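# Insert the loose contact into the housing until it latches

## Task

Slide the loose contact fully into the housing's one unfilled cavity, oriented so its red notched face lines up with the red face of the housing, and keep pushing until it clicks into its latched position.

## Robot and tools

Robot: two arms, left_arm (left hand) and right_arm (right hand, mirror image). Base positions in the scene frame: left_arm at (+0.030, +0.485, 0) m, right_arm at (-0.060, -0.382, 0) m. Reference pages for the task come from show_instructions (no arguments, nothing moves). Cameras: cam_high, cam_low (fixed, 896x504), cam_left_wrist, cam_right_wrist (fisheye, 672x504). Calibration matrices were supplied and can be off by a few mm and degrees.

Frame: the scene frame has its origin at table height, halfway between the nominal bases; +x points out over the table, +y toward left_arm, +z up. Positions, orientations (quat_wxyz) and velocities in results, and all offsets, use these axes. Each arm rotates about its own Hand target position.

Hand point: a point fixed to the palm, 0.05 m in front of it and 0.15 m out from the wrist flange. Its +z runs along straight fingers, +y out of the palm, +x across the palm away from the thumb on the right hand (toward the thumb on the left hand). Straight fingertips extend 6 to 7 cm past the point. A wrist bracket on the little-finger side can collide with things, and with fingers level the wrist can sit below the hand point and reach the table first.

A row is always 28 numbers, each in [-1, 1], both arms included even if only one moves. Order: left_arm dx, dy, dz, rx, ry, rz; left hand little, ring, middle, index, thumb_bend, thumb_turn, force_limit, speed; then the same 14 for right_arm. Pose numbers are offsets, not poses: they are measured from that arm's Hand target as it stood when the action or move began, never from the previous row. Scale: 1.0 = 0.6 m for dx, dy, dz and 180 degrees for the rotation vector rx, ry, rz. All six at 0 re-commands the current Hand target. Repeating the same offset moves the arm further.

Hand numbers are absolute targets: fingers -1 straight to +1 curled; thumb_bend -1 straight to +1 bent; thumb_turn -1 beside the palm to +1 opposite the fingers. force_limit maps -1..+1 to roughly 0..10 N at the fingertip (0..15 N for the two thumb motors). speed rises from near zero at -1 to full at +0.48 and stays full up to +1. There is no 'unchanged' value: to keep a hand as is, resend the eight hand numbers last executed for it; if none yet, send its hand_measured six, then hand_force_limit and hand_speed. For a gentle grip close at speed -0.94 or less. The hand grips objects about 35 to 65 mm thick with the thumb turned in.

Tools:
- execute_actions(actions, cameras): actions is a list of actions; each action is up to 15 rows, one per 1/30 s step; a short action repeats its last row to fill 15 steps. Images come back only for an empty list or when cameras are named (["all"], a list of names, or [] for none).
- move(target, speed, blend, stop_force, zero, blocking, cameras): target is one 28-number row or a list of up to 15 rows, all offsets from the same starting Hand targets. speed in m/s, 0.002 to 3.6, default 0.25 (turns up to twice that in rad/s), one value or one per target. blend in metres rounds corners in a list. stop_force in N, 3 to 120, ends an arm's path when its wrist sensor feels that much push against the motion; omit it when backing away from a contact and don't trust it while the hand rotates. zero (default true) re-zeroes before the move. blocking=false returns after about 0.5 s but cannot combine with stop_force. Paths are straight, ignore obstacles, and end after at most 10 s.
- wait(seconds 0 to 10), stop() to brake a running move, zoom_image(camera, region [x0, y0, x1, y1] in pixels, at most 504 square) on the newest image, zero_wrist_force(arm), finished_scene(scene optional, 1).

Results: per arm the hand point position (m), quaternion, velocities, Hand target (last commanded pose after clipping; next offsets count from it), joint positions and torques, wrist force and torque in the end effector's own axes plus the peak since last shown, and hand_measured, hand_stopped_by (moving, target, force, stalled, fault), hand_load_n (positive pushes the finger open), each in the six-motor order. A move adds a 'move:' line: done, off_target, moving, held or fault, and limits such as paced or held. done does not prove there was no contact. A hand point often settles short of its target; send the remaining distance as an offset.

Cautions: the controller limits commanded orientation to 32 degrees from the measured one per step. Arms are stiff: aiming even slightly past a firm contact can trigger a fault. Contact torque at a joint limit (132 N m on the big joints, 24.6 N m on wrists) or about 150 N on any part stops that arm for 10 s. Go slowly near contacts, use small stop_force values, and avoid routing paths close to an arm's own base. Keep the arms and hands apart; pressing between them can fail the scene. Motors overheat from long holds or stretched poses. Don't drop or fling parts, don't strike fixed or heavy objects, don't let anything leave the table, and release nothing while it moves. The contact must stay latched after the robot lets go.

Each tool is called after ">>>" as name(argument=value, ...), one argument or row to a line, values as JSON.

Reference images:

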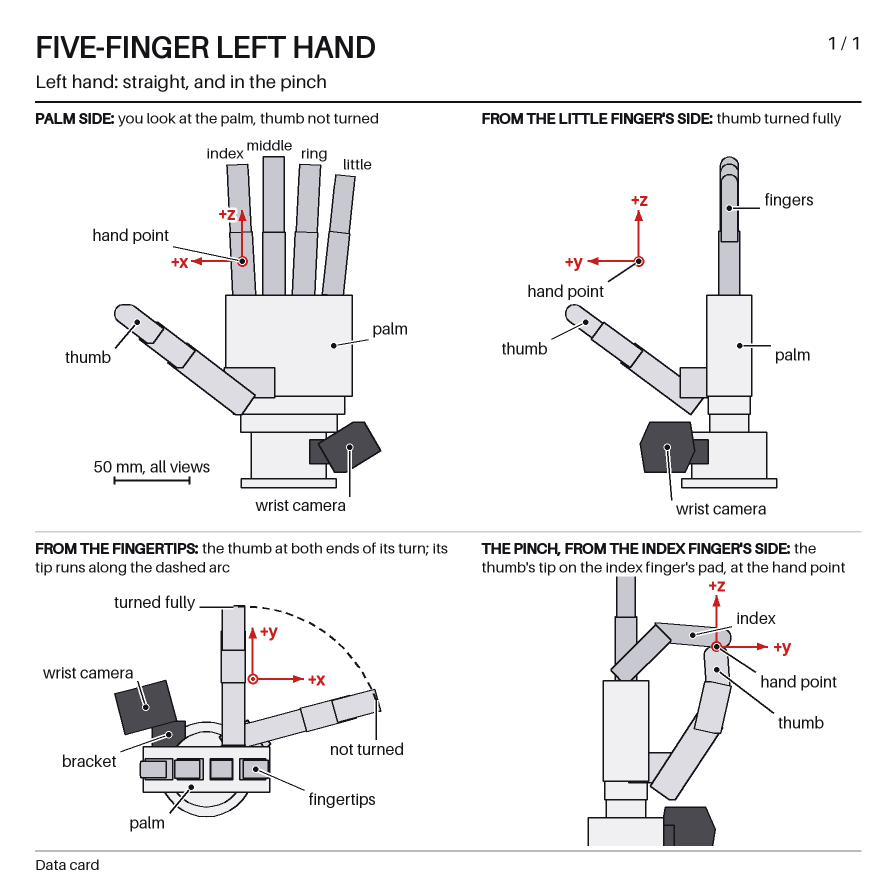

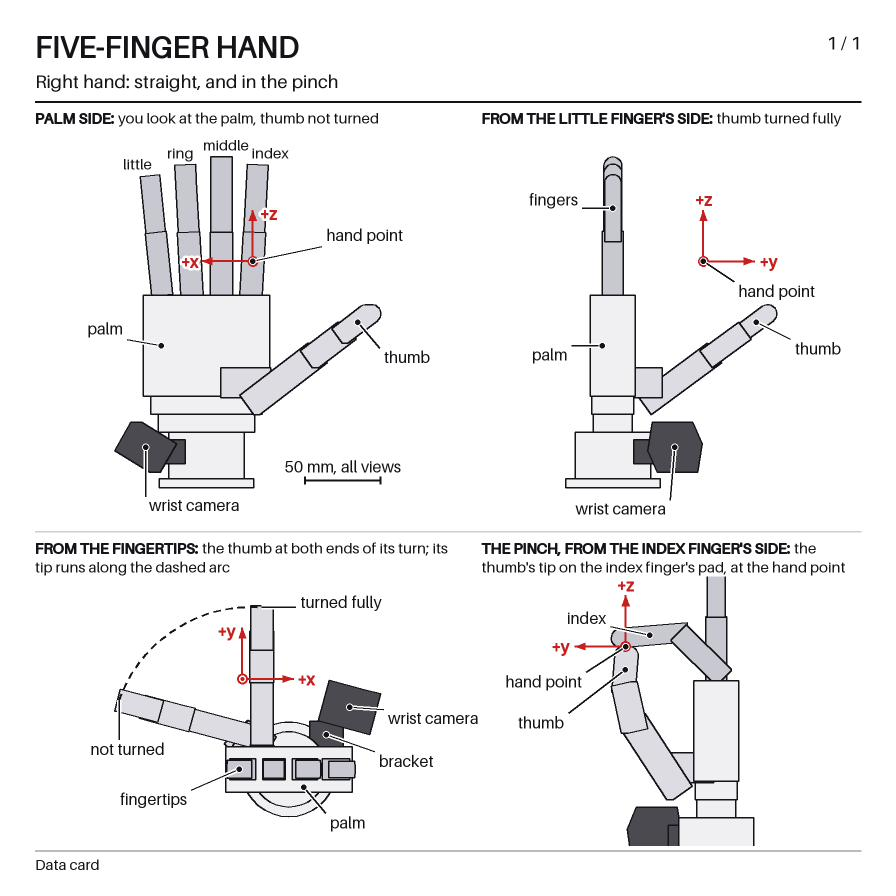

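## Session

>>> execute_actions(
  actions=[],
  cameras=["all"],
)

Scene clock: 0.00 s.
left_arm: end_effector_position=(+0.5652, +0.7131, +0.3246) hand_measured=(-1.000, -1.000, -1.000, -1.000, -1.000, -1.000) hand_load_n=(+0.0, +0.0, +0.0, +0.0, +0.0, +0.0) hand_stopped_by=(target, target, target, target, target, target) hand_force_limit=0.00 hand_speed=-0.80 end_effector_quat_wxyz=(-0.361, +0.864, -0.198, +0.291) | right_arm: end_effector_position=(+0.5624, -0.7421, +0.3590) hand_measured=(-1.000, -1.000, -1.000, -1.000, -1.000, -1.000) hand_load_n=(+0.0, +0.0, +0.0, +0.0, +0.0, +0.0) hand_stopped_by=(target, target, target, target, target, target) hand_force_limit=0.00 hand_speed=-0.80 end_effector_quat_wxyz=(+0.094, -0.204, +0.818, -0.530)
Joint positions: left_arm=[3.894 -1.65 -1.502 2.543 -1.492 2.742] | right_arm=[-0.542 -1.094 0.919 0.675 2.072 -2.954]
Joint velocities: within noise
Joint torques (N m): no reading
Wrist force (N): no reading
Wrist torque (N m): no reading
Wrist force, peak (N): no reading
Hand target: left_arm +0.5652, +0.7131, +0.3246; -0.361, +0.864, -0.198, +0.291 | right_arm +0.5624, -0.7421, +0.3590; +0.094, -0.204, +0.818, -0.530

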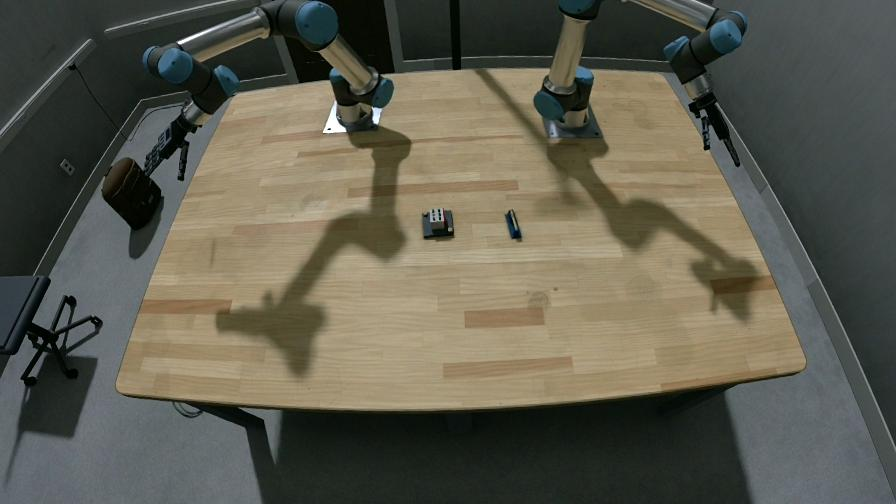

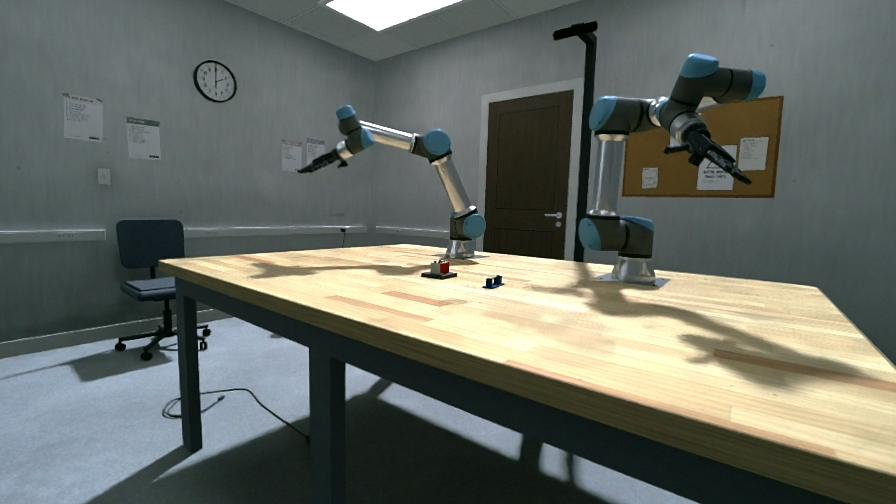

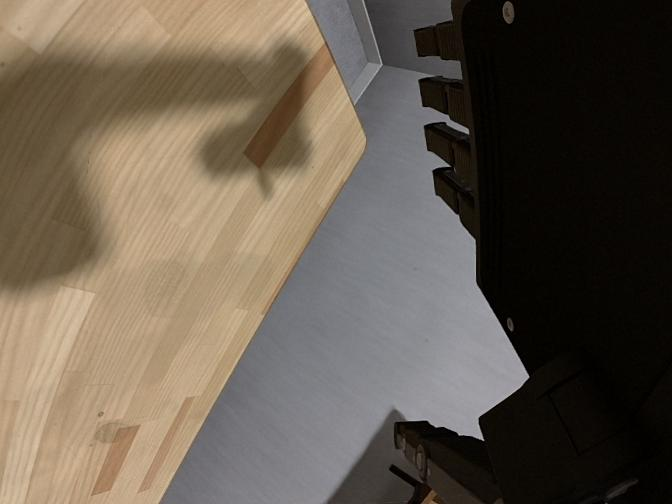

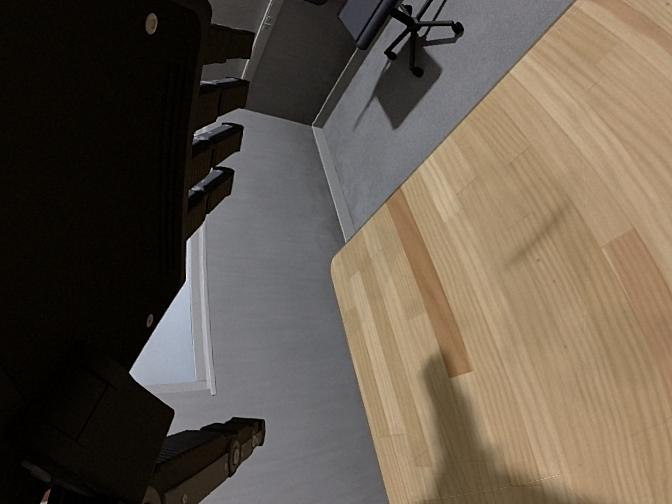

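>>> zoom_image(
  camera="cam_high",
  region=[400, 190, 540, 260],
)

>>> zoom_image(
  camera="cam_low",
  region=[410, 250, 520, 300],
)

Scaled by 3.600 from the camera's 896x504 image, which has a finer 1280x720 frame.

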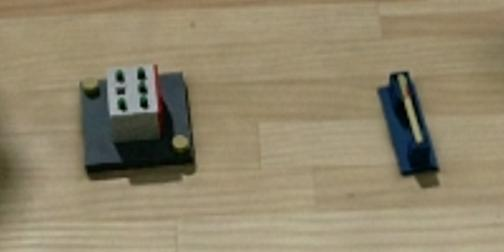

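Scaled by 4.582 from the camera's 896x504 image, which has a finer 1280x720 frame.

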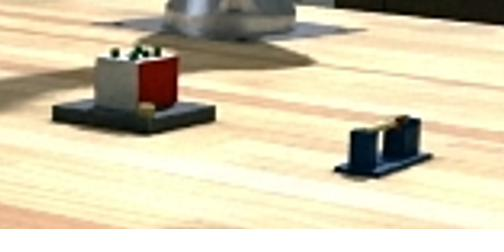

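>>> move(
  target=[-0.17, -0.93, -0.195, -0.0814, 0.1499, 0.1739, -1, -1, -1, -1, -1, -1, 0, -0.8, 0,0,0,0,0,0, -1,-1,-1,-1,-1,-1, 0, -0.8],
  speed=0.3,
  cameras=["all"],
)

Scene clock: 9.03 s.
left_arm: end_effector_position=(+0.4632, +0.1551, +0.2076) hand_measured=(-1.000, -1.000, -1.000, -1.000, -1.000, -1.000) hand_load_n=(+0.0, +0.0, +0.0, +0.0, -0.5, +0.0) hand_stopped_by=(target, target, target, target, target, target) hand_force_limit=0.00 hand_speed=-0.80 end_effector_quat_wxyz=(-0.259, +0.966, +0.000, +0.000) | right_arm: end_effector_position=(+0.5624, -0.7421, +0.3590) hand_measured=(-1.000, -1.000, -1.000, -1.000, -1.000, -1.000) hand_load_n=(+0.0, +0.0, +0.0, +0.0, +0.0, +0.0) hand_stopped_by=(target, target, target, target, target, target) hand_force_limit=0.00 hand_speed=-0.80 end_effector_quat_wxyz=(+0.094, -0.204, +0.818, -0.530)
Joint positions: left_arm=[2.582 -2.239 -1.084 1.459 -2.012 0.955] | right_arm=[-0.542 -1.094 0.919 0.675 2.072 -2.954]
Joint torques (N m): left_arm=[-10.33 32.32 31.69 -4.5 1.49 -2.92] | right_arm=[-0.77 -37.84 -22.33 -0.22 0.47 0.07]
Wrist force (N): left_arm=[0.0 -0.4 -0.4] | right_arm=[0.3 -0.1 -0.3]
Wrist torque (N m): left_arm=[0.00 -0.09 -0.06] | right_arm=[0.01 -0.03 0.01]
Wrist force, peak (N): left_arm=[-0.7 -1.2 0.7] | right_arm=[0.2 -0.2 -0.7]
Hand target: left_arm +0.4632, +0.1551, +0.2076; -0.259, +0.966, +0.000, +0.000 | right_arm +0.5624, -0.7421, +0.3590; +0.094, -0.204, +0.818, -0.530
Off the commanded pose: left_arm 0.000 m, 0 deg | right_arm 0.000 m, 0 deg.
move: done
camera_calibration:
cam_left_wrist: T_world_to_cam=[[0.251708, 0.83108, 0.495932, -0.350375], [0.82988, -0.448992, 0.331217, -0.384397], [0.497938, 0.328194, -0.802712, 0.00233086], [0, 0, 0, 1]] pos_world=[0.406035, 0.117834, 0.302952]

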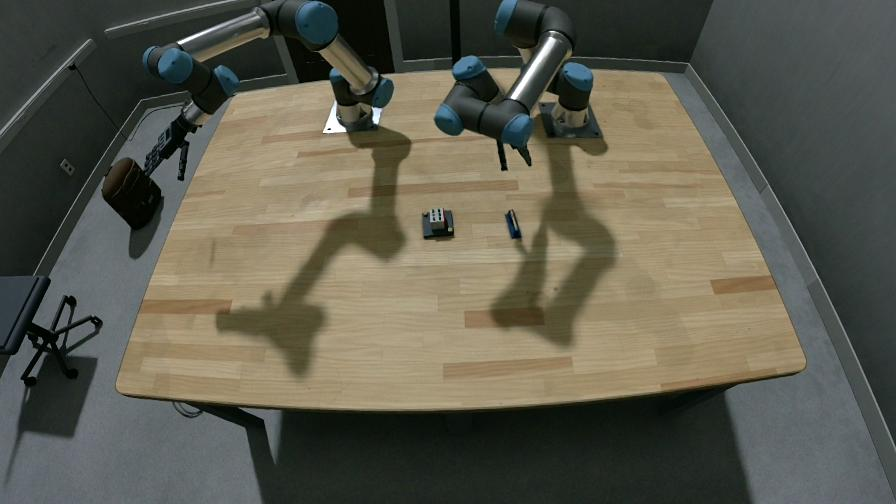

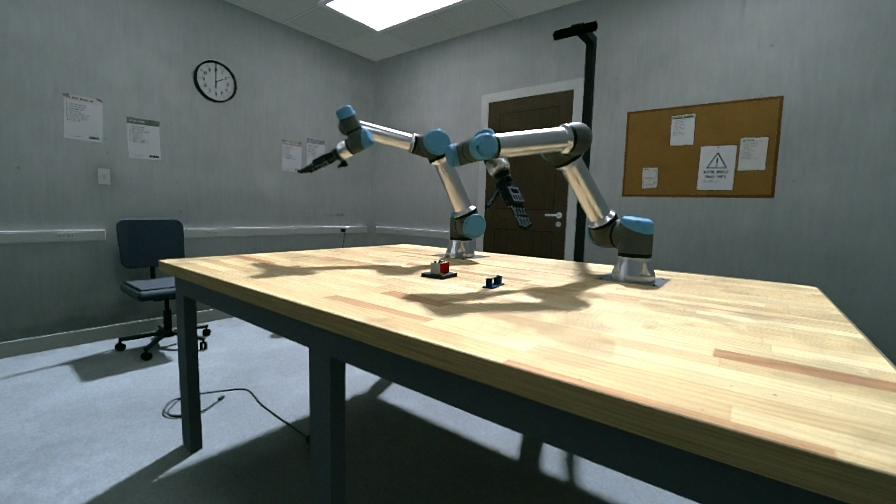

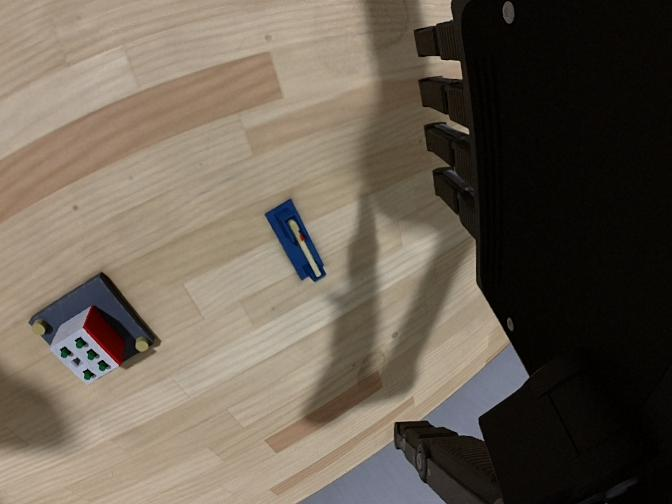

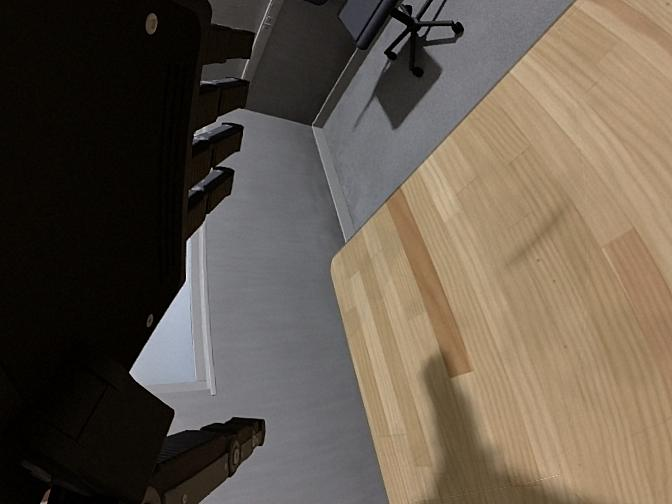

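>>> zoom_image(
  camera="cam_left_wrist",
  region=[240, 180, 350, 300],
)

>>> zoom_image(
  camera="cam_left_wrist",
  region=[20, 260, 170, 390],
)

Scaled by 4.200 from the camera's 672x504 image, which has a finer 960x720 frame.

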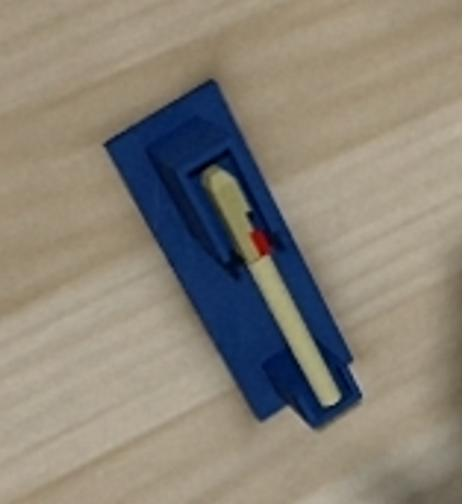

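Scaled by 3.360 from the camera's 672x504 image, which has a finer 960x720 frame.

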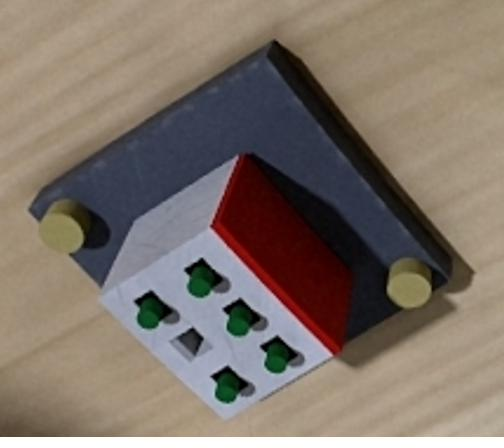

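>>> move(
  target=[
    [0.161, 0.075, 0, 0, 0, 0.5, -1, -1, -1, -1, -1, -1, 0, -0.8, 0,0,0,0,0,0, -1,-1,-1,-1,-1,-1, 0, -0.8],
    [0.28, 0.1365, -0.109, 0, 0, 1.0, -1, -1, -1, -1, -1, -1, 0, -0.8, 0,0,0,0,0,0, -1,-1,-1,-1,-1,-1, 0, -0.8],
  ],
  speed=0.45,
  blend=[0.04, 0],
  cameras=["cam_left_wrist"],
)

Scene clock: 18.37 s.
left_arm: end_effector_position=(+0.6312, +0.2370, +0.1422) hand_measured=(-1.000, -1.000, -1.000, -1.000, -1.000, -1.000) hand_load_n=(+0.0, +0.0, +0.0, +0.0, +0.0, +0.0) hand_stopped_by=(target, target, target, target, target, target) hand_force_limit=0.00 hand_speed=-0.80 end_effector_quat_wxyz=(+0.000, +0.000, +0.966, -0.259) | right_arm: end_effector_position=(+0.5624, -0.7421, +0.3590) hand_measured=(-1.000, -1.000, -1.000, -1.000, -1.000, -1.000) hand_load_n=(+0.0, +0.0, +0.0, +0.0, +0.0, -0.5) hand_stopped_by=(target, target, target, target, target, target) hand_force_limit=0.00 hand_speed=-0.80 end_effector_quat_wxyz=(+0.094, -0.204, +0.818, -0.530)
Joint positions: left_arm=[3.067 -2.539 -0.63 1.635 -1.047 -1.646] | right_arm=[-0.542 -1.094 0.919 0.675 2.072 -2.954]
Joint torques (N m): left_arm=[7.23 70.43 4.73 -0.73 -0.76 -2.83] | right_arm=[-1.07 -38.54 -22.36 -0.3 0.51 0]
Wrist force (N): left_arm=[0.4 -0.5 -0.1] | right_arm=[0.4 0.2 -0.1]
Wrist torque (N m): left_arm=[-0.01 -0.13 -0.04] | right_arm=[0.03 -0.06 0.02]
Wrist force, peak (N): left_arm=[0.3 -0.9 -0.4] | right_arm=[0.0 0.3 -0.6]
Hand target: left_arm +0.6312, +0.2370, +0.1422; +0.000, +0.000, +0.966, -0.259 | right_arm +0.5624, -0.7421, +0.3590; +0.094, -0.204, +0.818, -0.530
Off the commanded pose: left_arm 0.000 m, 0 deg | right_arm 0.000 m, 0 deg.
move: done
camera_calibration:
cam_left_wrist: T_world_to_cam=[[-0.251818, -0.831021, 0.495975, 0.283444], [-0.829845, 0.449103, 0.331154, 0.369396], [-0.49794, -0.328192, -0.802711, 0.623463], [0, 0, 0, 1]] pos_world=[0.688365, 0.274266, 0.237552]
Images, in order (width x height): cam_left_wrist 672x504.

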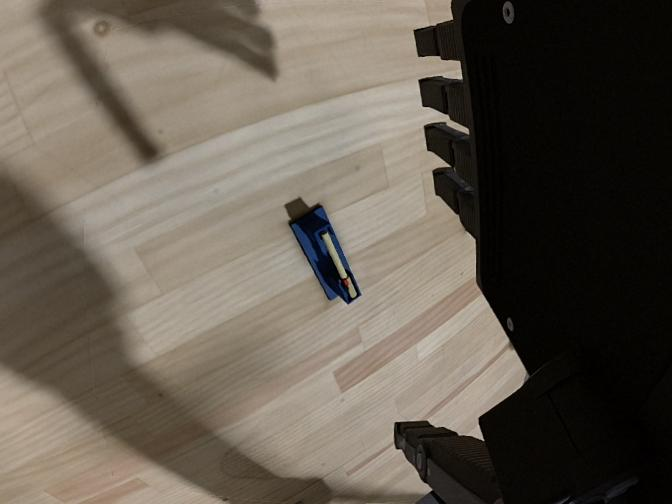

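>>> zoom_image(
  camera="cam_left_wrist",
  region=[280, 190, 380, 310],
)

Scaled by 4.200 from the camera's 672x504 image, which has a finer 960x720 frame.

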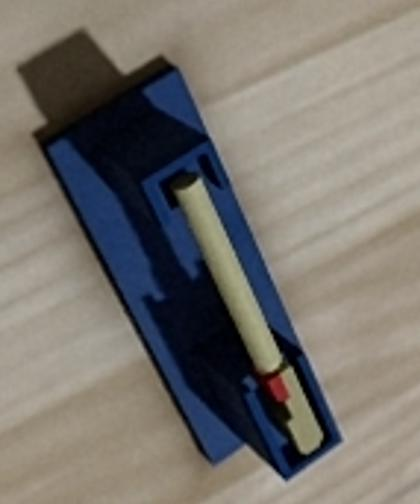

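>>> move(
  target=[-0.0913, -0.0427, -0.1043, 0, 0, 0, -1, -1, -1, -1, -1, -1, 0, -0.8, 0,0,0,0,0,0, -1,-1,-1,-1,-1,-1, 0, -0.8],
  speed=0.2,
  cameras=["cam_left_wrist"],
)

>>> zoom_image(
  camera="cam_left_wrist",
  region=[260, 170, 420, 330],
)

Scene clock: 25.10 s.
left_arm: end_effector_position=(+0.5765, +0.2114, +0.0796) hand_measured=(-1.000, -1.000, -1.000, -1.000, -1.000, -1.000) hand_load_n=(+0.0, +0.0, +0.0, +0.0, +0.0, +0.0) hand_stopped_by=(target, target, target, target, target, target) hand_force_limit=0.00 hand_speed=-0.80 end_effector_quat_wxyz=(+0.000, +0.000, +0.966, -0.259) | right_arm: end_effector_position=(+0.5624, -0.7421, +0.3590) hand_measured=(-1.000, -1.000, -1.000, -1.000, -1.000, -1.000) hand_load_n=(+0.0, +0.0, +0.0, +0.0, +0.0, +0.0) hand_stopped_by=(target, target, target, target, target, target) hand_force_limit=0.00 hand_speed=-0.80 end_effector_quat_wxyz=(+0.094, -0.204, +0.818, -0.530)
Joint positions: left_arm=[3.018 -2.423 -1.002 1.919 -1.05 -1.702] | right_arm=[-0.542 -1.094 0.919 0.675 2.072 -2.954]
Joint torques (N m): left_arm=[-10.38 66.28 5.93 -0.9 2.92 -2.81] | right_arm=[-0.99 -38.65 -22.03 -0.26 0.53 0.11]
Wrist force (N): left_arm=[0.0 -0.3 -0.3] | right_arm=[0.1 0.2 -0.1]
Wrist torque (N m): left_arm=[0.03 -0.09 -0.07] | right_arm=[0.04 -0.02 0.01]
Wrist force, peak (N): left_arm=[0.8 -0.4 0.7] | right_arm=[0.2 0.3 -0.6]
Hand target: left_arm +0.5764, +0.2114, +0.0796; +0.000, +0.000, +0.966, -0.259 | right_arm +0.5624, -0.7421, +0.3590; +0.094, -0.204, +0.818, -0.530
Off the commanded pose: left_arm 0.000 m, 0 deg | right_arm 0.000 m, 0 deg.
move: done
camera_calibration:
cam_left_wrist: T_world_to_cam=[[-0.251727, -0.83107, 0.495939, 0.279329], [-0.829874, 0.449011, 0.331207, 0.356147], [-0.497938, -0.328194, -0.802712, 0.537603], [0, 0, 0, 1]] pos_world=[0.633565, 0.248666, 0.175052]
Images, in order (width x height): cam_left_wrist 672x504.

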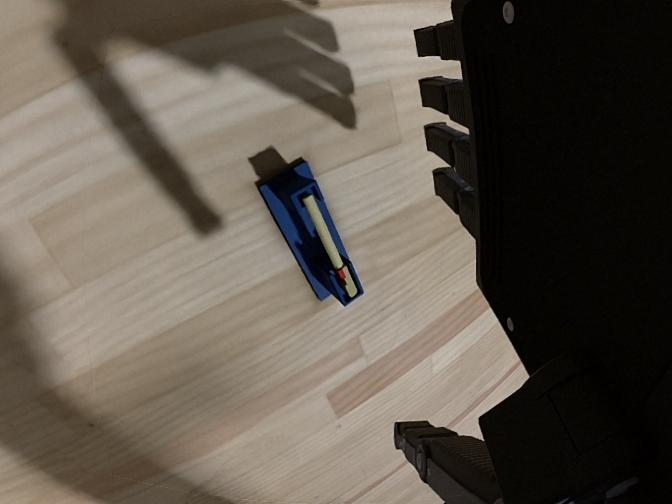

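Scaled by 3.150 from the camera's 672x504 image, which has a finer 960x720 frame.

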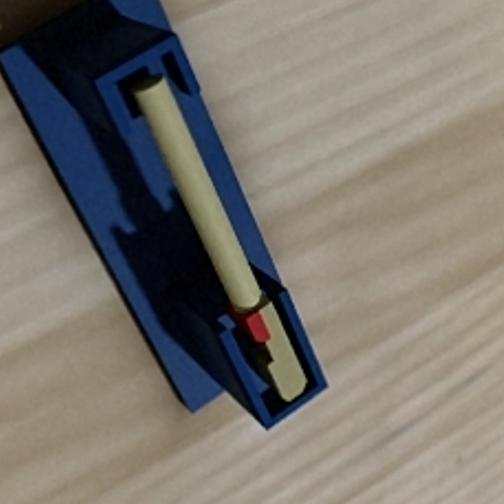

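>>> zoom_image(
  camera="cam_left_wrist",
  region=[310, 240, 370, 310],
)

>>> zoom_image(
  camera="cam_left_wrist",
  region=[250, 150, 350, 250],
)

Scaled by 7.200 from the camera's 672x504 image, which has a finer 960x720 frame.

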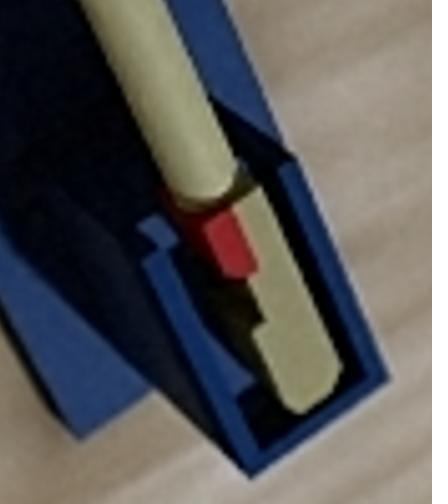

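Scaled by 5.040 from the camera's 672x504 image, which has a finer 960x720 frame.

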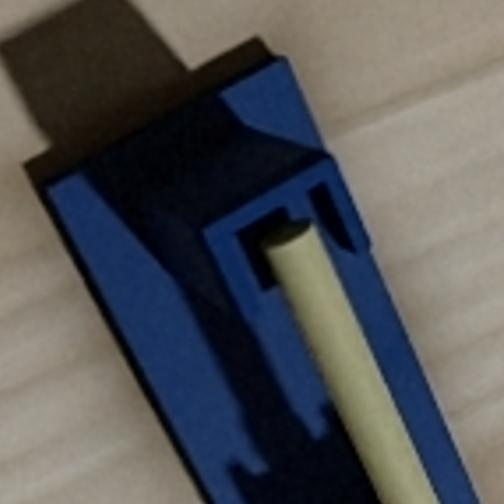

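>>> move(
  target=[-0.0267, -0.1, 0.1333, -0.0555, -0.0035, 0.0406, -1, -1, -1, -1, -1, -1, 0, -0.8, 0,0,0,0,0,0, -1,-1,-1,-1,-1,-1, 0, -0.8],
  speed=0.2,
)

>>> move(
  target=[0,0,0,0,0,0, -1, -1, -1, 0.16, 0.0, 0.8, 0, -0.3, 0,0,0,0,0,0, -1,-1,-1,-1,-1,-1, 0, -0.8],
  cameras=["cam_left_wrist"],
)

Scene clock: 32.27 s.
left_arm: end_effector_position=(+0.5604, +0.1514, +0.1595) hand_measured=(-1.000, -1.000, -1.000, -1.000, -1.000, -1.000) hand_load_n=(+0.0, +0.0, +0.0, +0.0, +0.0, +0.0) hand_stopped_by=(target, target, target, target, target, target) hand_force_limit=0.00 hand_speed=-0.80 end_effector_quat_wxyz=(+0.021, -0.060, +0.938, -0.342) | right_arm: end_effector_position=(+0.5624, -0.7421, +0.3590) hand_measured=(-1.000, -1.000, -1.000, -1.000, -1.000, -1.000) hand_load_n=(+0.0, +0.0, +0.0, +0.0, +0.0, +0.0) hand_stopped_by=(target, target, target, target, target, target) hand_force_limit=0.00 hand_speed=-0.80 end_effector_quat_wxyz=(+0.094, -0.204, +0.818, -0.530)
Joint positions: left_arm=[2.985 -2.301 -1.014 1.966 -0.903 -1.923] | right_arm=[-0.542 -1.094 0.919 0.675 2.072 -2.954]
Joint torques (N m): left_arm=[-9.81 61.88 6.52 -0.53 3.09 -2.76] | right_arm=[-1 -38.81 -22.3 -0.33 0.55 0.04]
Wrist force (N): left_arm=[0.1 -0.4 0.1] | right_arm=[0.3 0.4 0.0]
Wrist torque (N m): left_arm=[-0.03 -0.07 -0.03] | right_arm=[0.07 -0.04 0.03]
Wrist force, peak (N): left_arm=[0.3 -1.4 -0.4] | right_arm=[0.3 0.3 -0.4]
Hand target: left_arm +0.5604, +0.1514, +0.1596; +0.021, -0.060, +0.938, -0.342 | right_arm +0.5624, -0.7421, +0.3590; +0.094, -0.204, +0.818, -0.530
Off the commanded pose: left_arm 0.000 m, 0 deg | right_arm 0.000 m, 0 deg.
move: done

Scene clock: 33.87 s.
left_arm: end_effector_position=(+0.5604, +0.1514, +0.1596) hand_measured=(-1.000, -1.000, -1.000, +0.160, +0.000, +0.800) hand_load_n=(+0.0, +0.0, +0.0, +0.0, +0.0, +0.0) hand_stopped_by=(target, target, target, target, target, target) hand_force_limit=0.00 hand_speed=-0.30 end_effector_quat_wxyz=(+0.021, -0.060, +0.938, -0.342) | right_arm: end_effector_position=(+0.5624, -0.7421, +0.3590) hand_measured=(-1.000, -1.000, -1.000, -1.000, -1.000, -1.000) hand_load_n=(+0.0, +0.0, +0.0, -0.5, +0.0, -0.5) hand_stopped_by=(target, target, target, target, target, target) hand_force_limit=0.00 hand_speed=-0.80 end_effector_quat_wxyz=(+0.094, -0.204, +0.818, -0.530)
Joint positions: left_arm=[2.985 -2.301 -1.014 1.966 -0.902 -1.923] | right_arm=[-0.542 -1.094 0.919 0.675 2.072 -2.954]
Joint torques (N m): left_arm=[-10.07 62.42 6.41 -1.02 1.52 -2.74] | right_arm=[-0.44 -39.27 -22.51 -0.3 0.58 0.05]
Wrist force (N): left_arm=[-0.2 -0.5 -0.1] | right_arm=[0.1 0.0 0.0]
Wrist torque (N m): left_arm=[-0.03 -0.03 -0.06] | right_arm=[0.00 -0.02 0.00]
Wrist force, peak (N): left_arm=[-0.2 -0.7 0.1] | right_arm=[0.3 0.3 -0.3]
Hand target: left_arm +0.5604, +0.1514, +0.1596; +0.021, -0.060, +0.938, -0.342 | right_arm +0.5624, -0.7421, +0.3590; +0.094, -0.204, +0.818, -0.530
Off the commanded pose: left_arm 0.000 m, 0 deg | right_arm 0.000 m, 0 deg.
move: done
camera_calibration:
cam_left_wrist: T_world_to_cam=[[-0.156181, -0.758402, 0.632799, 0.0994016], [-0.886843, 0.38974, 0.248217, 0.397536], [-0.434875, -0.522427, -0.733453, 0.557052], [0, 0, 0, 1]] pos_world=[0.610325, 0.211469, 0.246995]
Images, in order (width x height): cam_left_wrist 672x504.

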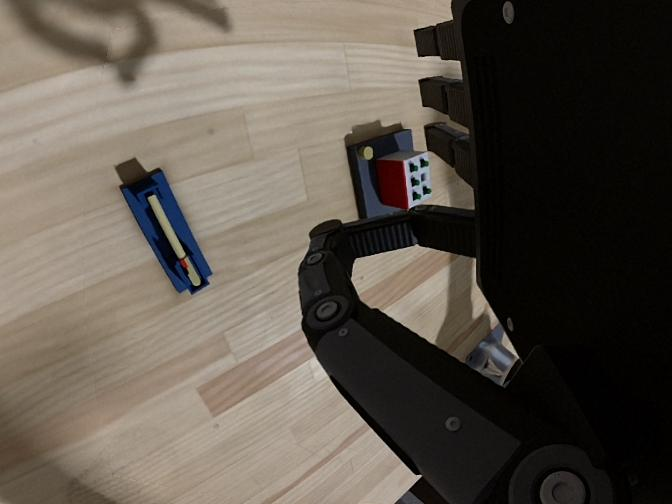

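>>> zoom_image(
  camera="cam_left_wrist",
  region=[280, 190, 400, 310],
)

>>> zoom_image(
  camera="cam_left_wrist",
  region=[340, 110, 450, 230],
)

>>> zoom_image(
  camera="cam_left_wrist",
  region=[110, 150, 230, 310],
)

Scaled by 4.200 from the camera's 672x504 image, which has a finer 960x720 frame.

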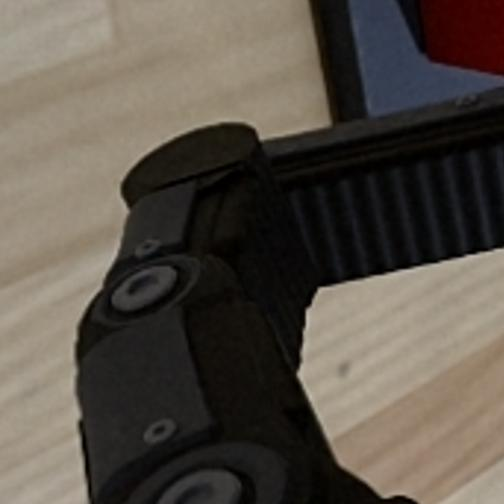

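Scaled by 4.200 from the camera's 672x504 image, which has a finer 960x720 frame.

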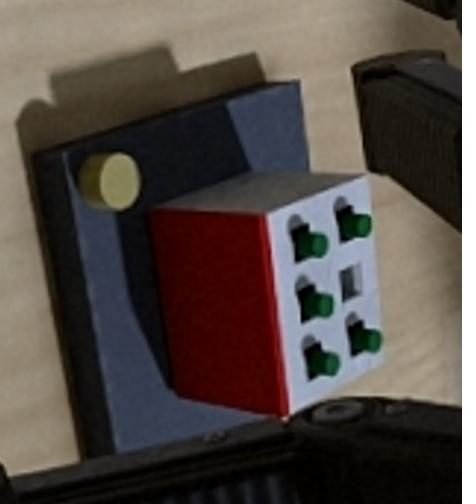

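Scaled by 3.150 from the camera's 672x504 image, which has a finer 960x720 frame.

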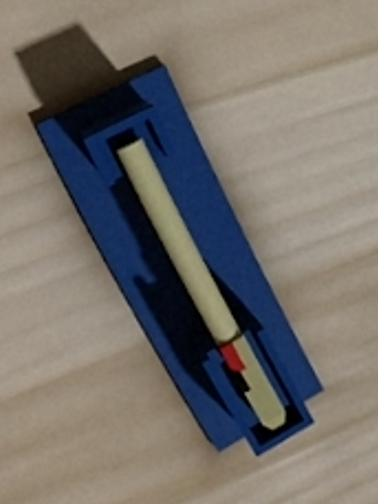

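>>> move(
  target=[0.0155, 0.0008, -0.1367, 0,0,0, -1, -1, -1, -0.12, 0.1, 0.74, 0, -0.3, 0,0,0,0,0,0, -1,-1,-1,-1,-1,-1, 0, -0.8],
  speed=0.1,
  cameras=["cam_left_wrist", "cam_low"],
)

>>> zoom_image(
  camera="cam_left_wrist",
  region=[180, 150, 380, 350],
)

>>> zoom_image(
  camera="cam_low",
  region=[400, 220, 560, 310],
)

Scene clock: 40.03 s.
left_arm: end_effector_position=(+0.5697, +0.1518, +0.0777) hand_measured=(-1.000, -1.000, -1.000, -0.120, +0.100, +0.740) hand_load_n=(+0.0, +0.0, +0.0, +0.0, +0.0, +0.0) hand_stopped_by=(target, target, target, target, target, target) hand_force_limit=0.00 hand_speed=-0.30 end_effector_quat_wxyz=(+0.021, -0.060, +0.938, -0.342) | right_arm: end_effector_position=(+0.5624, -0.7421, +0.3590) hand_measured=(-1.000, -1.000, -1.000, -1.000, -1.000, -1.000) hand_load_n=(+0.0, +0.0, +0.0, +0.0, +0.0, -0.5) hand_stopped_by=(target, target, target, target, target, target) hand_force_limit=0.00 hand_speed=-0.80 end_effector_quat_wxyz=(+0.094, -0.204, +0.818, -0.530)
Joint positions: left_arm=[2.989 -2.379 -1.091 2.12 -0.902 -1.919] | right_arm=[-0.542 -1.094 0.919 0.675 2.072 -2.954]
Joint torques (N m): left_arm=[7.44 37.4 5.49 -0.78 2.99 0.09] | right_arm=[-0.88 -39.17 -22.2 -0.3 0.63 0.1]
Wrist force (N): left_arm=[-0.2 -0.2 0.2] | right_arm=[0.2 0.1 -0.3]
Wrist torque (N m): left_arm=[0.00 -0.01 -0.15] | right_arm=[0.03 -0.02 0.01]
Wrist force, peak (N): left_arm=[0.1 -0.9 -0.7] | right_arm=[-0.1 0.3 -0.5]
Hand target: left_arm +0.5697, +0.1518, +0.0775; +0.021, -0.060, +0.938, -0.342 | right_arm +0.5624, -0.7421, +0.3590; +0.094, -0.204, +0.818, -0.530
Off the commanded pose: left_arm 0.000 m, 0 deg | right_arm 0.000 m, 0 deg.
move: done
camera_calibration:
cam_left_wrist: T_world_to_cam=[[-0.156364, -0.758421, 0.632731, 0.153124], [-0.886814, 0.389854, 0.248143, 0.425864], [-0.434869, -0.522314, -0.733537, 0.501347], [0, 0, 0, 1]] pos_world=[0.619625, 0.211969, 0.165195]
Images, in order (width x height): cam_low 896x504, cam_left_wrist 672x504.

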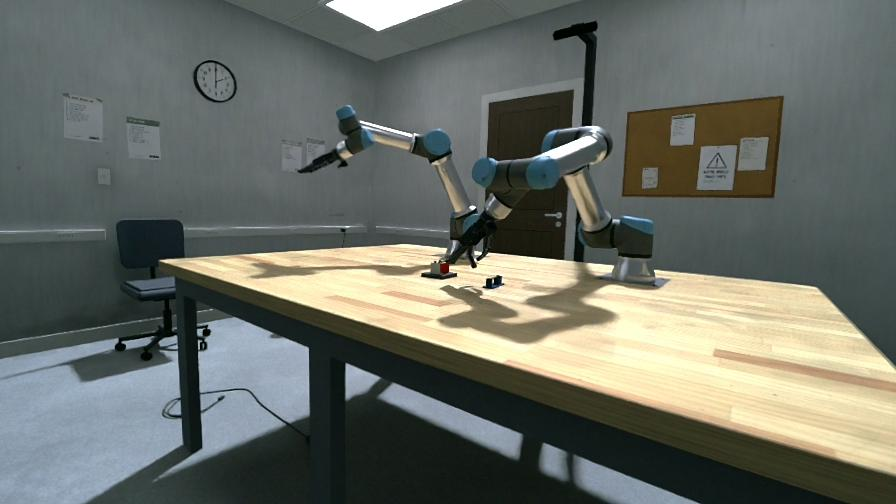

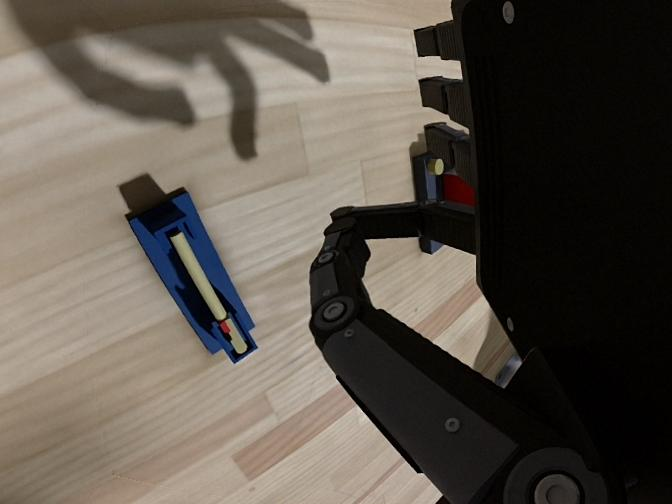

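Scaled by 2.520 from the camera's 672x504 image, which has a finer 960x720 frame.

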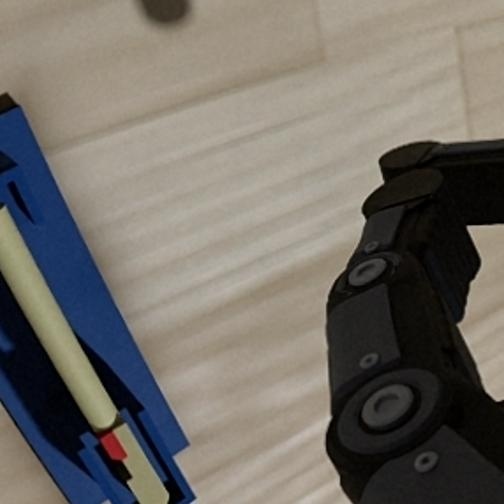

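Scaled by 3.150 from the camera's 896x504 image, which has a finer 1280x720 frame.

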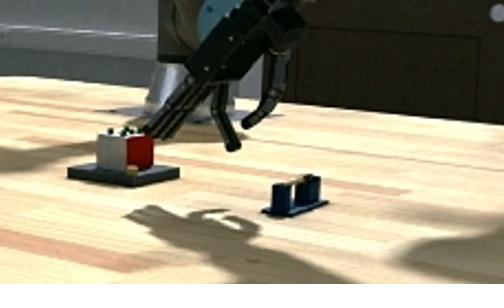

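>>> move(
  target=[-0.0065, 0.0507, -0.0428, 0,0,0, -1, -1, -1, -0.12, 0.1, 0.74, 0, -0.3, 0,0,0,0,0,0, -1,-1,-1,-1,-1,-1, 0, -0.8],
  speed=0.06,
  stop_force=4,
  cameras=["cam_left_wrist", "cam_low"],
)

>>> zoom_image(
  camera="cam_left_wrist",
  region=[240, 170, 400, 330],
)

>>> zoom_image(
  camera="cam_low",
  region=[430, 230, 550, 310],
)

Scene clock: 42.77 s.
left_arm: end_effector_position=(+0.5658, +0.1823, +0.0519) hand_measured=(-1.000, -1.000, -1.000, -0.120, +0.100, +0.740) hand_load_n=(+0.0, +0.0, +0.0, +0.0, +0.0, +0.0) hand_stopped_by=(target, target, target, target, target, target) hand_force_limit=0.00 hand_speed=-0.30 end_effector_quat_wxyz=(+0.021, -0.060, +0.938, -0.342) | right_arm: end_effector_position=(+0.5624, -0.7421, +0.3590) hand_measured=(-1.000, -1.000, -1.000, -1.000, -1.000, -1.000) hand_load_n=(-0.5, +0.0, +0.0, +0.0, +0.0, +0.0) hand_stopped_by=(target, target, target, target, target, target) hand_force_limit=0.00 hand_speed=-0.80 end_effector_quat_wxyz=(+0.094, -0.204, +0.818, -0.530)
Joint positions: left_arm=[3.04 -2.374 -1.181 2.164 -0.891 -1.854] | right_arm=[-0.542 -1.094 0.919 0.675 2.072 -2.954]
Joint torques (N m): left_arm=[5.85 63.11 4.78 -0.5 3.02 2.94] | right_arm=[-1.54 -39.2 -22.42 -0.38 0.55 0.03]
Wrist force (N): left_arm=[0.0 -0.6 0.0] | right_arm=[0.1 0.2 -0.2]
Wrist torque (N m): left_arm=[-0.05 -0.06 -0.14] | right_arm=[0.04 -0.01 0.01]
Wrist force, peak (N): left_arm=[-0.1 -1.0 0.1] | right_arm=[0.0 0.3 -0.6]
Hand target: left_arm +0.5658, +0.1823, +0.0519; +0.021, -0.060, +0.938, -0.342 | right_arm +0.5624, -0.7421, +0.3590; +0.094, -0.204, +0.818, -0.530
Off the commanded pose: left_arm 0.000 m, 0 deg | right_arm 0.000 m, 0 deg.
move: done
camera_calibration:
cam_left_wrist: T_world_to_cam=[[-0.156181, -0.758402, 0.632799, 0.191832], [-0.886843, 0.38974, 0.248217, 0.417015], [-0.434875, -0.522427, -0.733453, 0.49655], [0, 0, 0, 1]] pos_world=[0.615725, 0.242369, 0.139295]
Images, in order (width x height): cam_low 896x504, cam_left_wrist 672x504.

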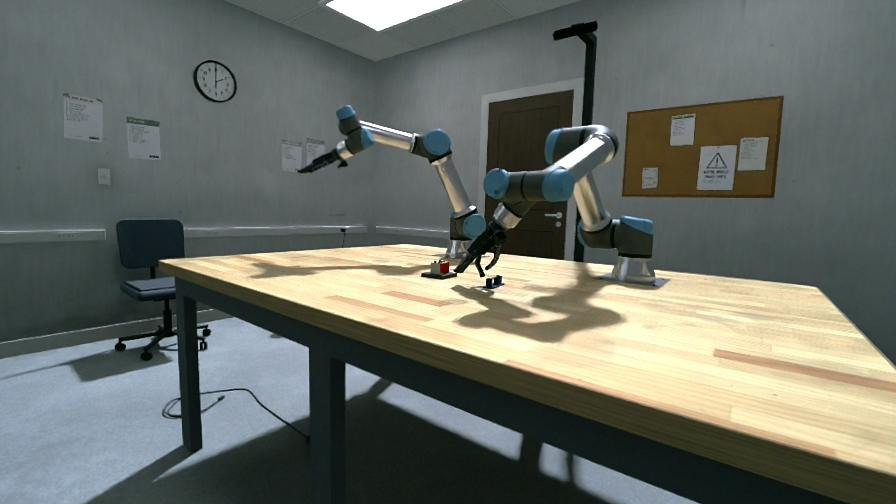

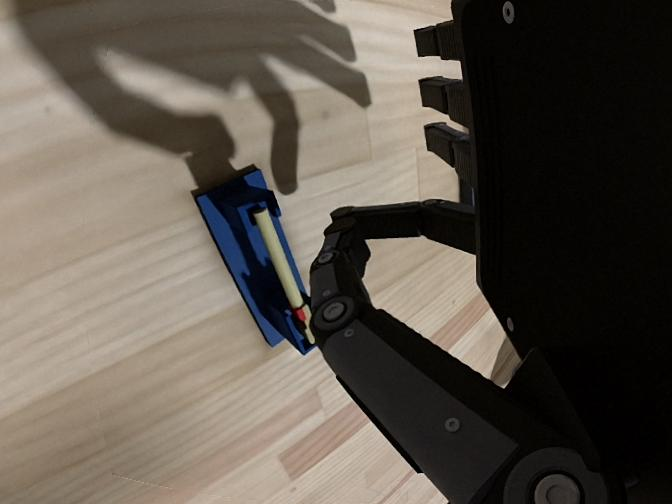

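Scaled by 3.150 from the camera's 672x504 image, which has a finer 960x720 frame.

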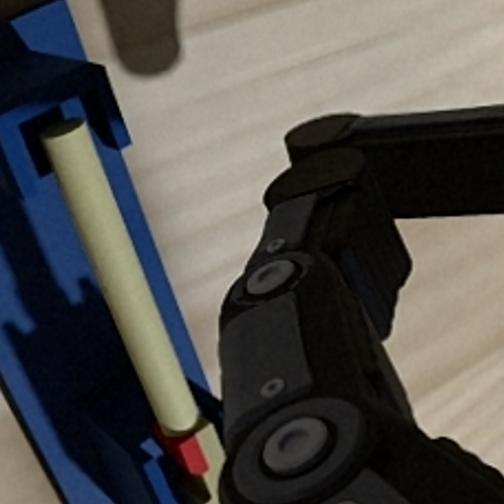

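Scaled by 4.200 from the camera's 896x504 image, which has a finer 1280x720 frame.

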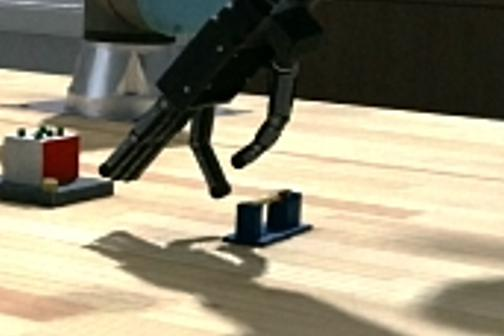

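>>> zoom_image(
  camera="cam_low",
  region=[470, 255, 510, 295],
)

>>> zoom_image(
  camera="cam_left_wrist",
  region=[190, 160, 320, 360],
)

Scaled by 12.600 from the camera's 896x504 image, which has a finer 1280x720 frame.

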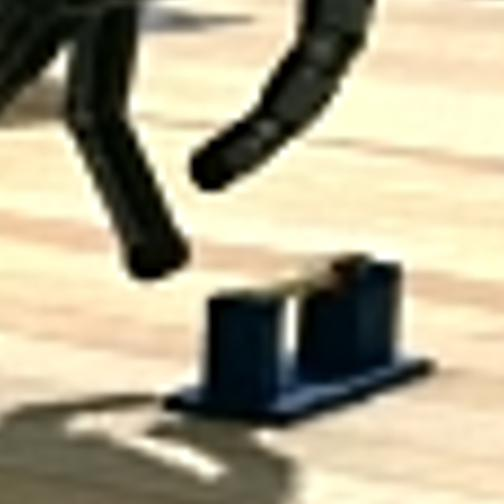

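Scaled by 2.520 from the camera's 672x504 image, which has a finer 960x720 frame.

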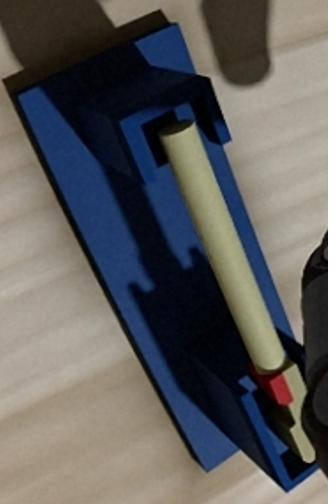

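>>> move(
  target=[-0.0031, 0.0241, -0.0204, 0,0,0, -1, -1, -1, -0.25, 0.1, 0.74, 0, -0.3, 0,0,0,0,0,0, -1,-1,-1,-1,-1,-1, 0, -0.8],
  speed=0.05,
  stop_force=4,
  cameras=["cam_left_wrist", "cam_low"],
)

>>> zoom_image(
  camera="cam_left_wrist",
  region=[240, 170, 400, 330],
)

>>> zoom_image(
  camera="cam_low",
  region=[470, 255, 510, 295],
)

Scene clock: 48.47 s.
left_arm: end_effector_position=(+0.5640, +0.1967, +0.0396) hand_measured=(-1.000, -1.000, -1.000, -0.250, +0.100, +0.740) hand_load_n=(+0.0, +0.0, +0.0, +0.0, +0.0, +0.0) hand_stopped_by=(target, target, target, target, target, target) hand_force_limit=0.00 hand_speed=-0.30 end_effector_quat_wxyz=(+0.021, -0.060, +0.938, -0.342) | right_arm: end_effector_position=(+0.5624, -0.7421, +0.3590) hand_measured=(-1.000, -1.000, -1.000, -1.000, -1.000, -1.000) hand_load_n=(+0.0, +0.0, +0.0, +0.0, +0.0, +0.0) hand_stopped_by=(target, target, target, target, target, target) hand_force_limit=0.00 hand_speed=-0.80 end_effector_quat_wxyz=(+0.094, -0.204, +0.818, -0.530)
Joint positions: left_arm=[3.066 -2.375 -1.219 2.183 -0.887 -1.822] | right_arm=[-0.542 -1.094 0.919 0.675 2.072 -2.954]
Joint torques (N m): left_arm=[6.78 35.57 3.6 -0.64 3.31 3.02] | right_arm=[-1.04 -39.29 -22.15 -0.33 0.63 -0.02]
Wrist force (N): left_arm=[0.0 -0.4 -0.2] | right_arm=[-0.1 0.1 -0.1]
Wrist torque (N m): left_arm=[0.00 -0.07 -0.14] | right_arm=[0.03 0.01 0.00]
Wrist force, peak (N): left_arm=[-0.1 -0.8 0.0] | right_arm=[0.3 0.1 -0.5]
Hand target: left_arm +0.5640, +0.1967, +0.0396; +0.021, -0.060, +0.938, -0.342 | right_arm +0.5624, -0.7421, +0.3590; +0.094, -0.204, +0.818, -0.530
Off the commanded pose: left_arm 0.000 m, 0 deg | right_arm 0.000 m, 0 deg.
move: done
camera_calibration:
cam_left_wrist: T_world_to_cam=[[-0.156181, -0.758402, 0.632799, 0.210252], [-0.886843, 0.38974, 0.248217, 0.412707], [-0.434875, -0.522427, -0.733453, 0.494351], [0, 0, 0, 1]] pos_world=[0.613825, 0.256869, 0.127095]
Images, in order (width x height): cam_low 896x504, cam_left_wrist 672x504.

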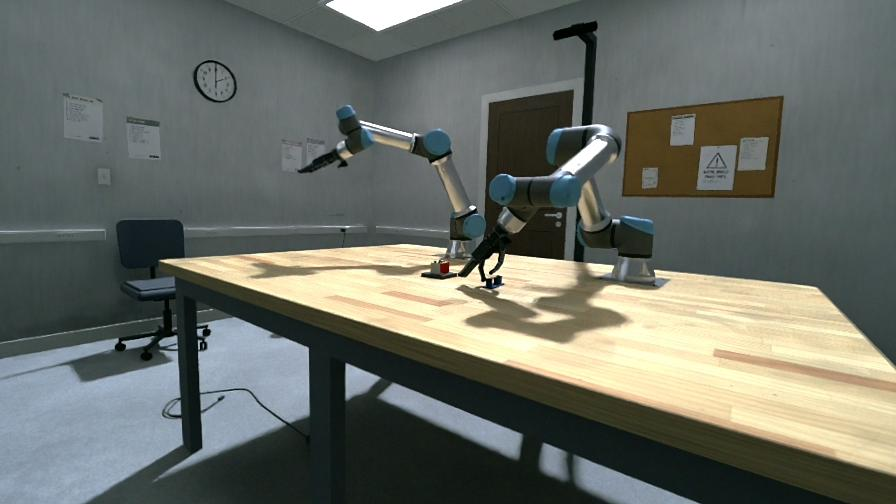

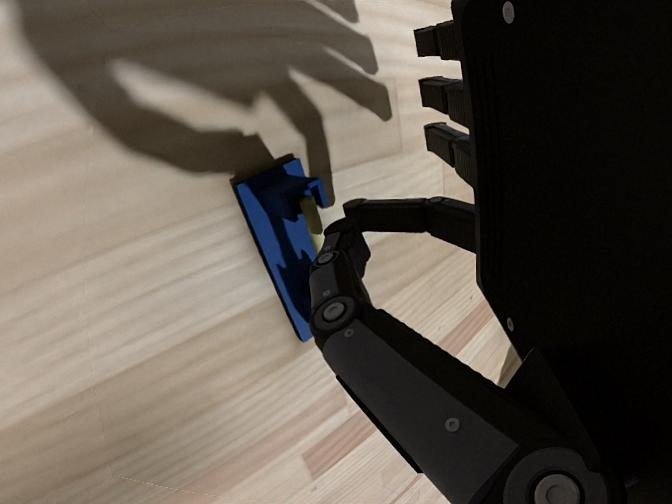

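Scaled by 3.150 from the camera's 672x504 image, which has a finer 960x720 frame.

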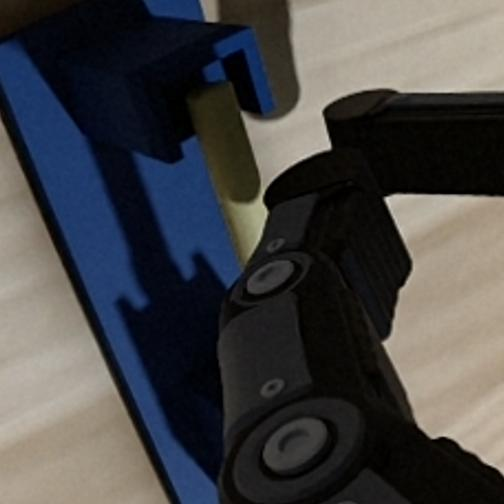

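Scaled by 12.600 from the camera's 896x504 image, which has a finer 1280x720 frame.

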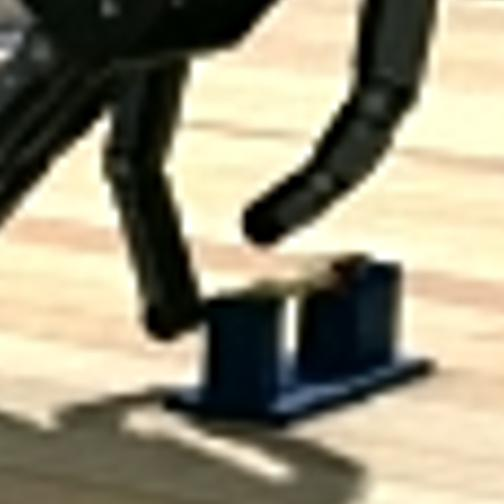

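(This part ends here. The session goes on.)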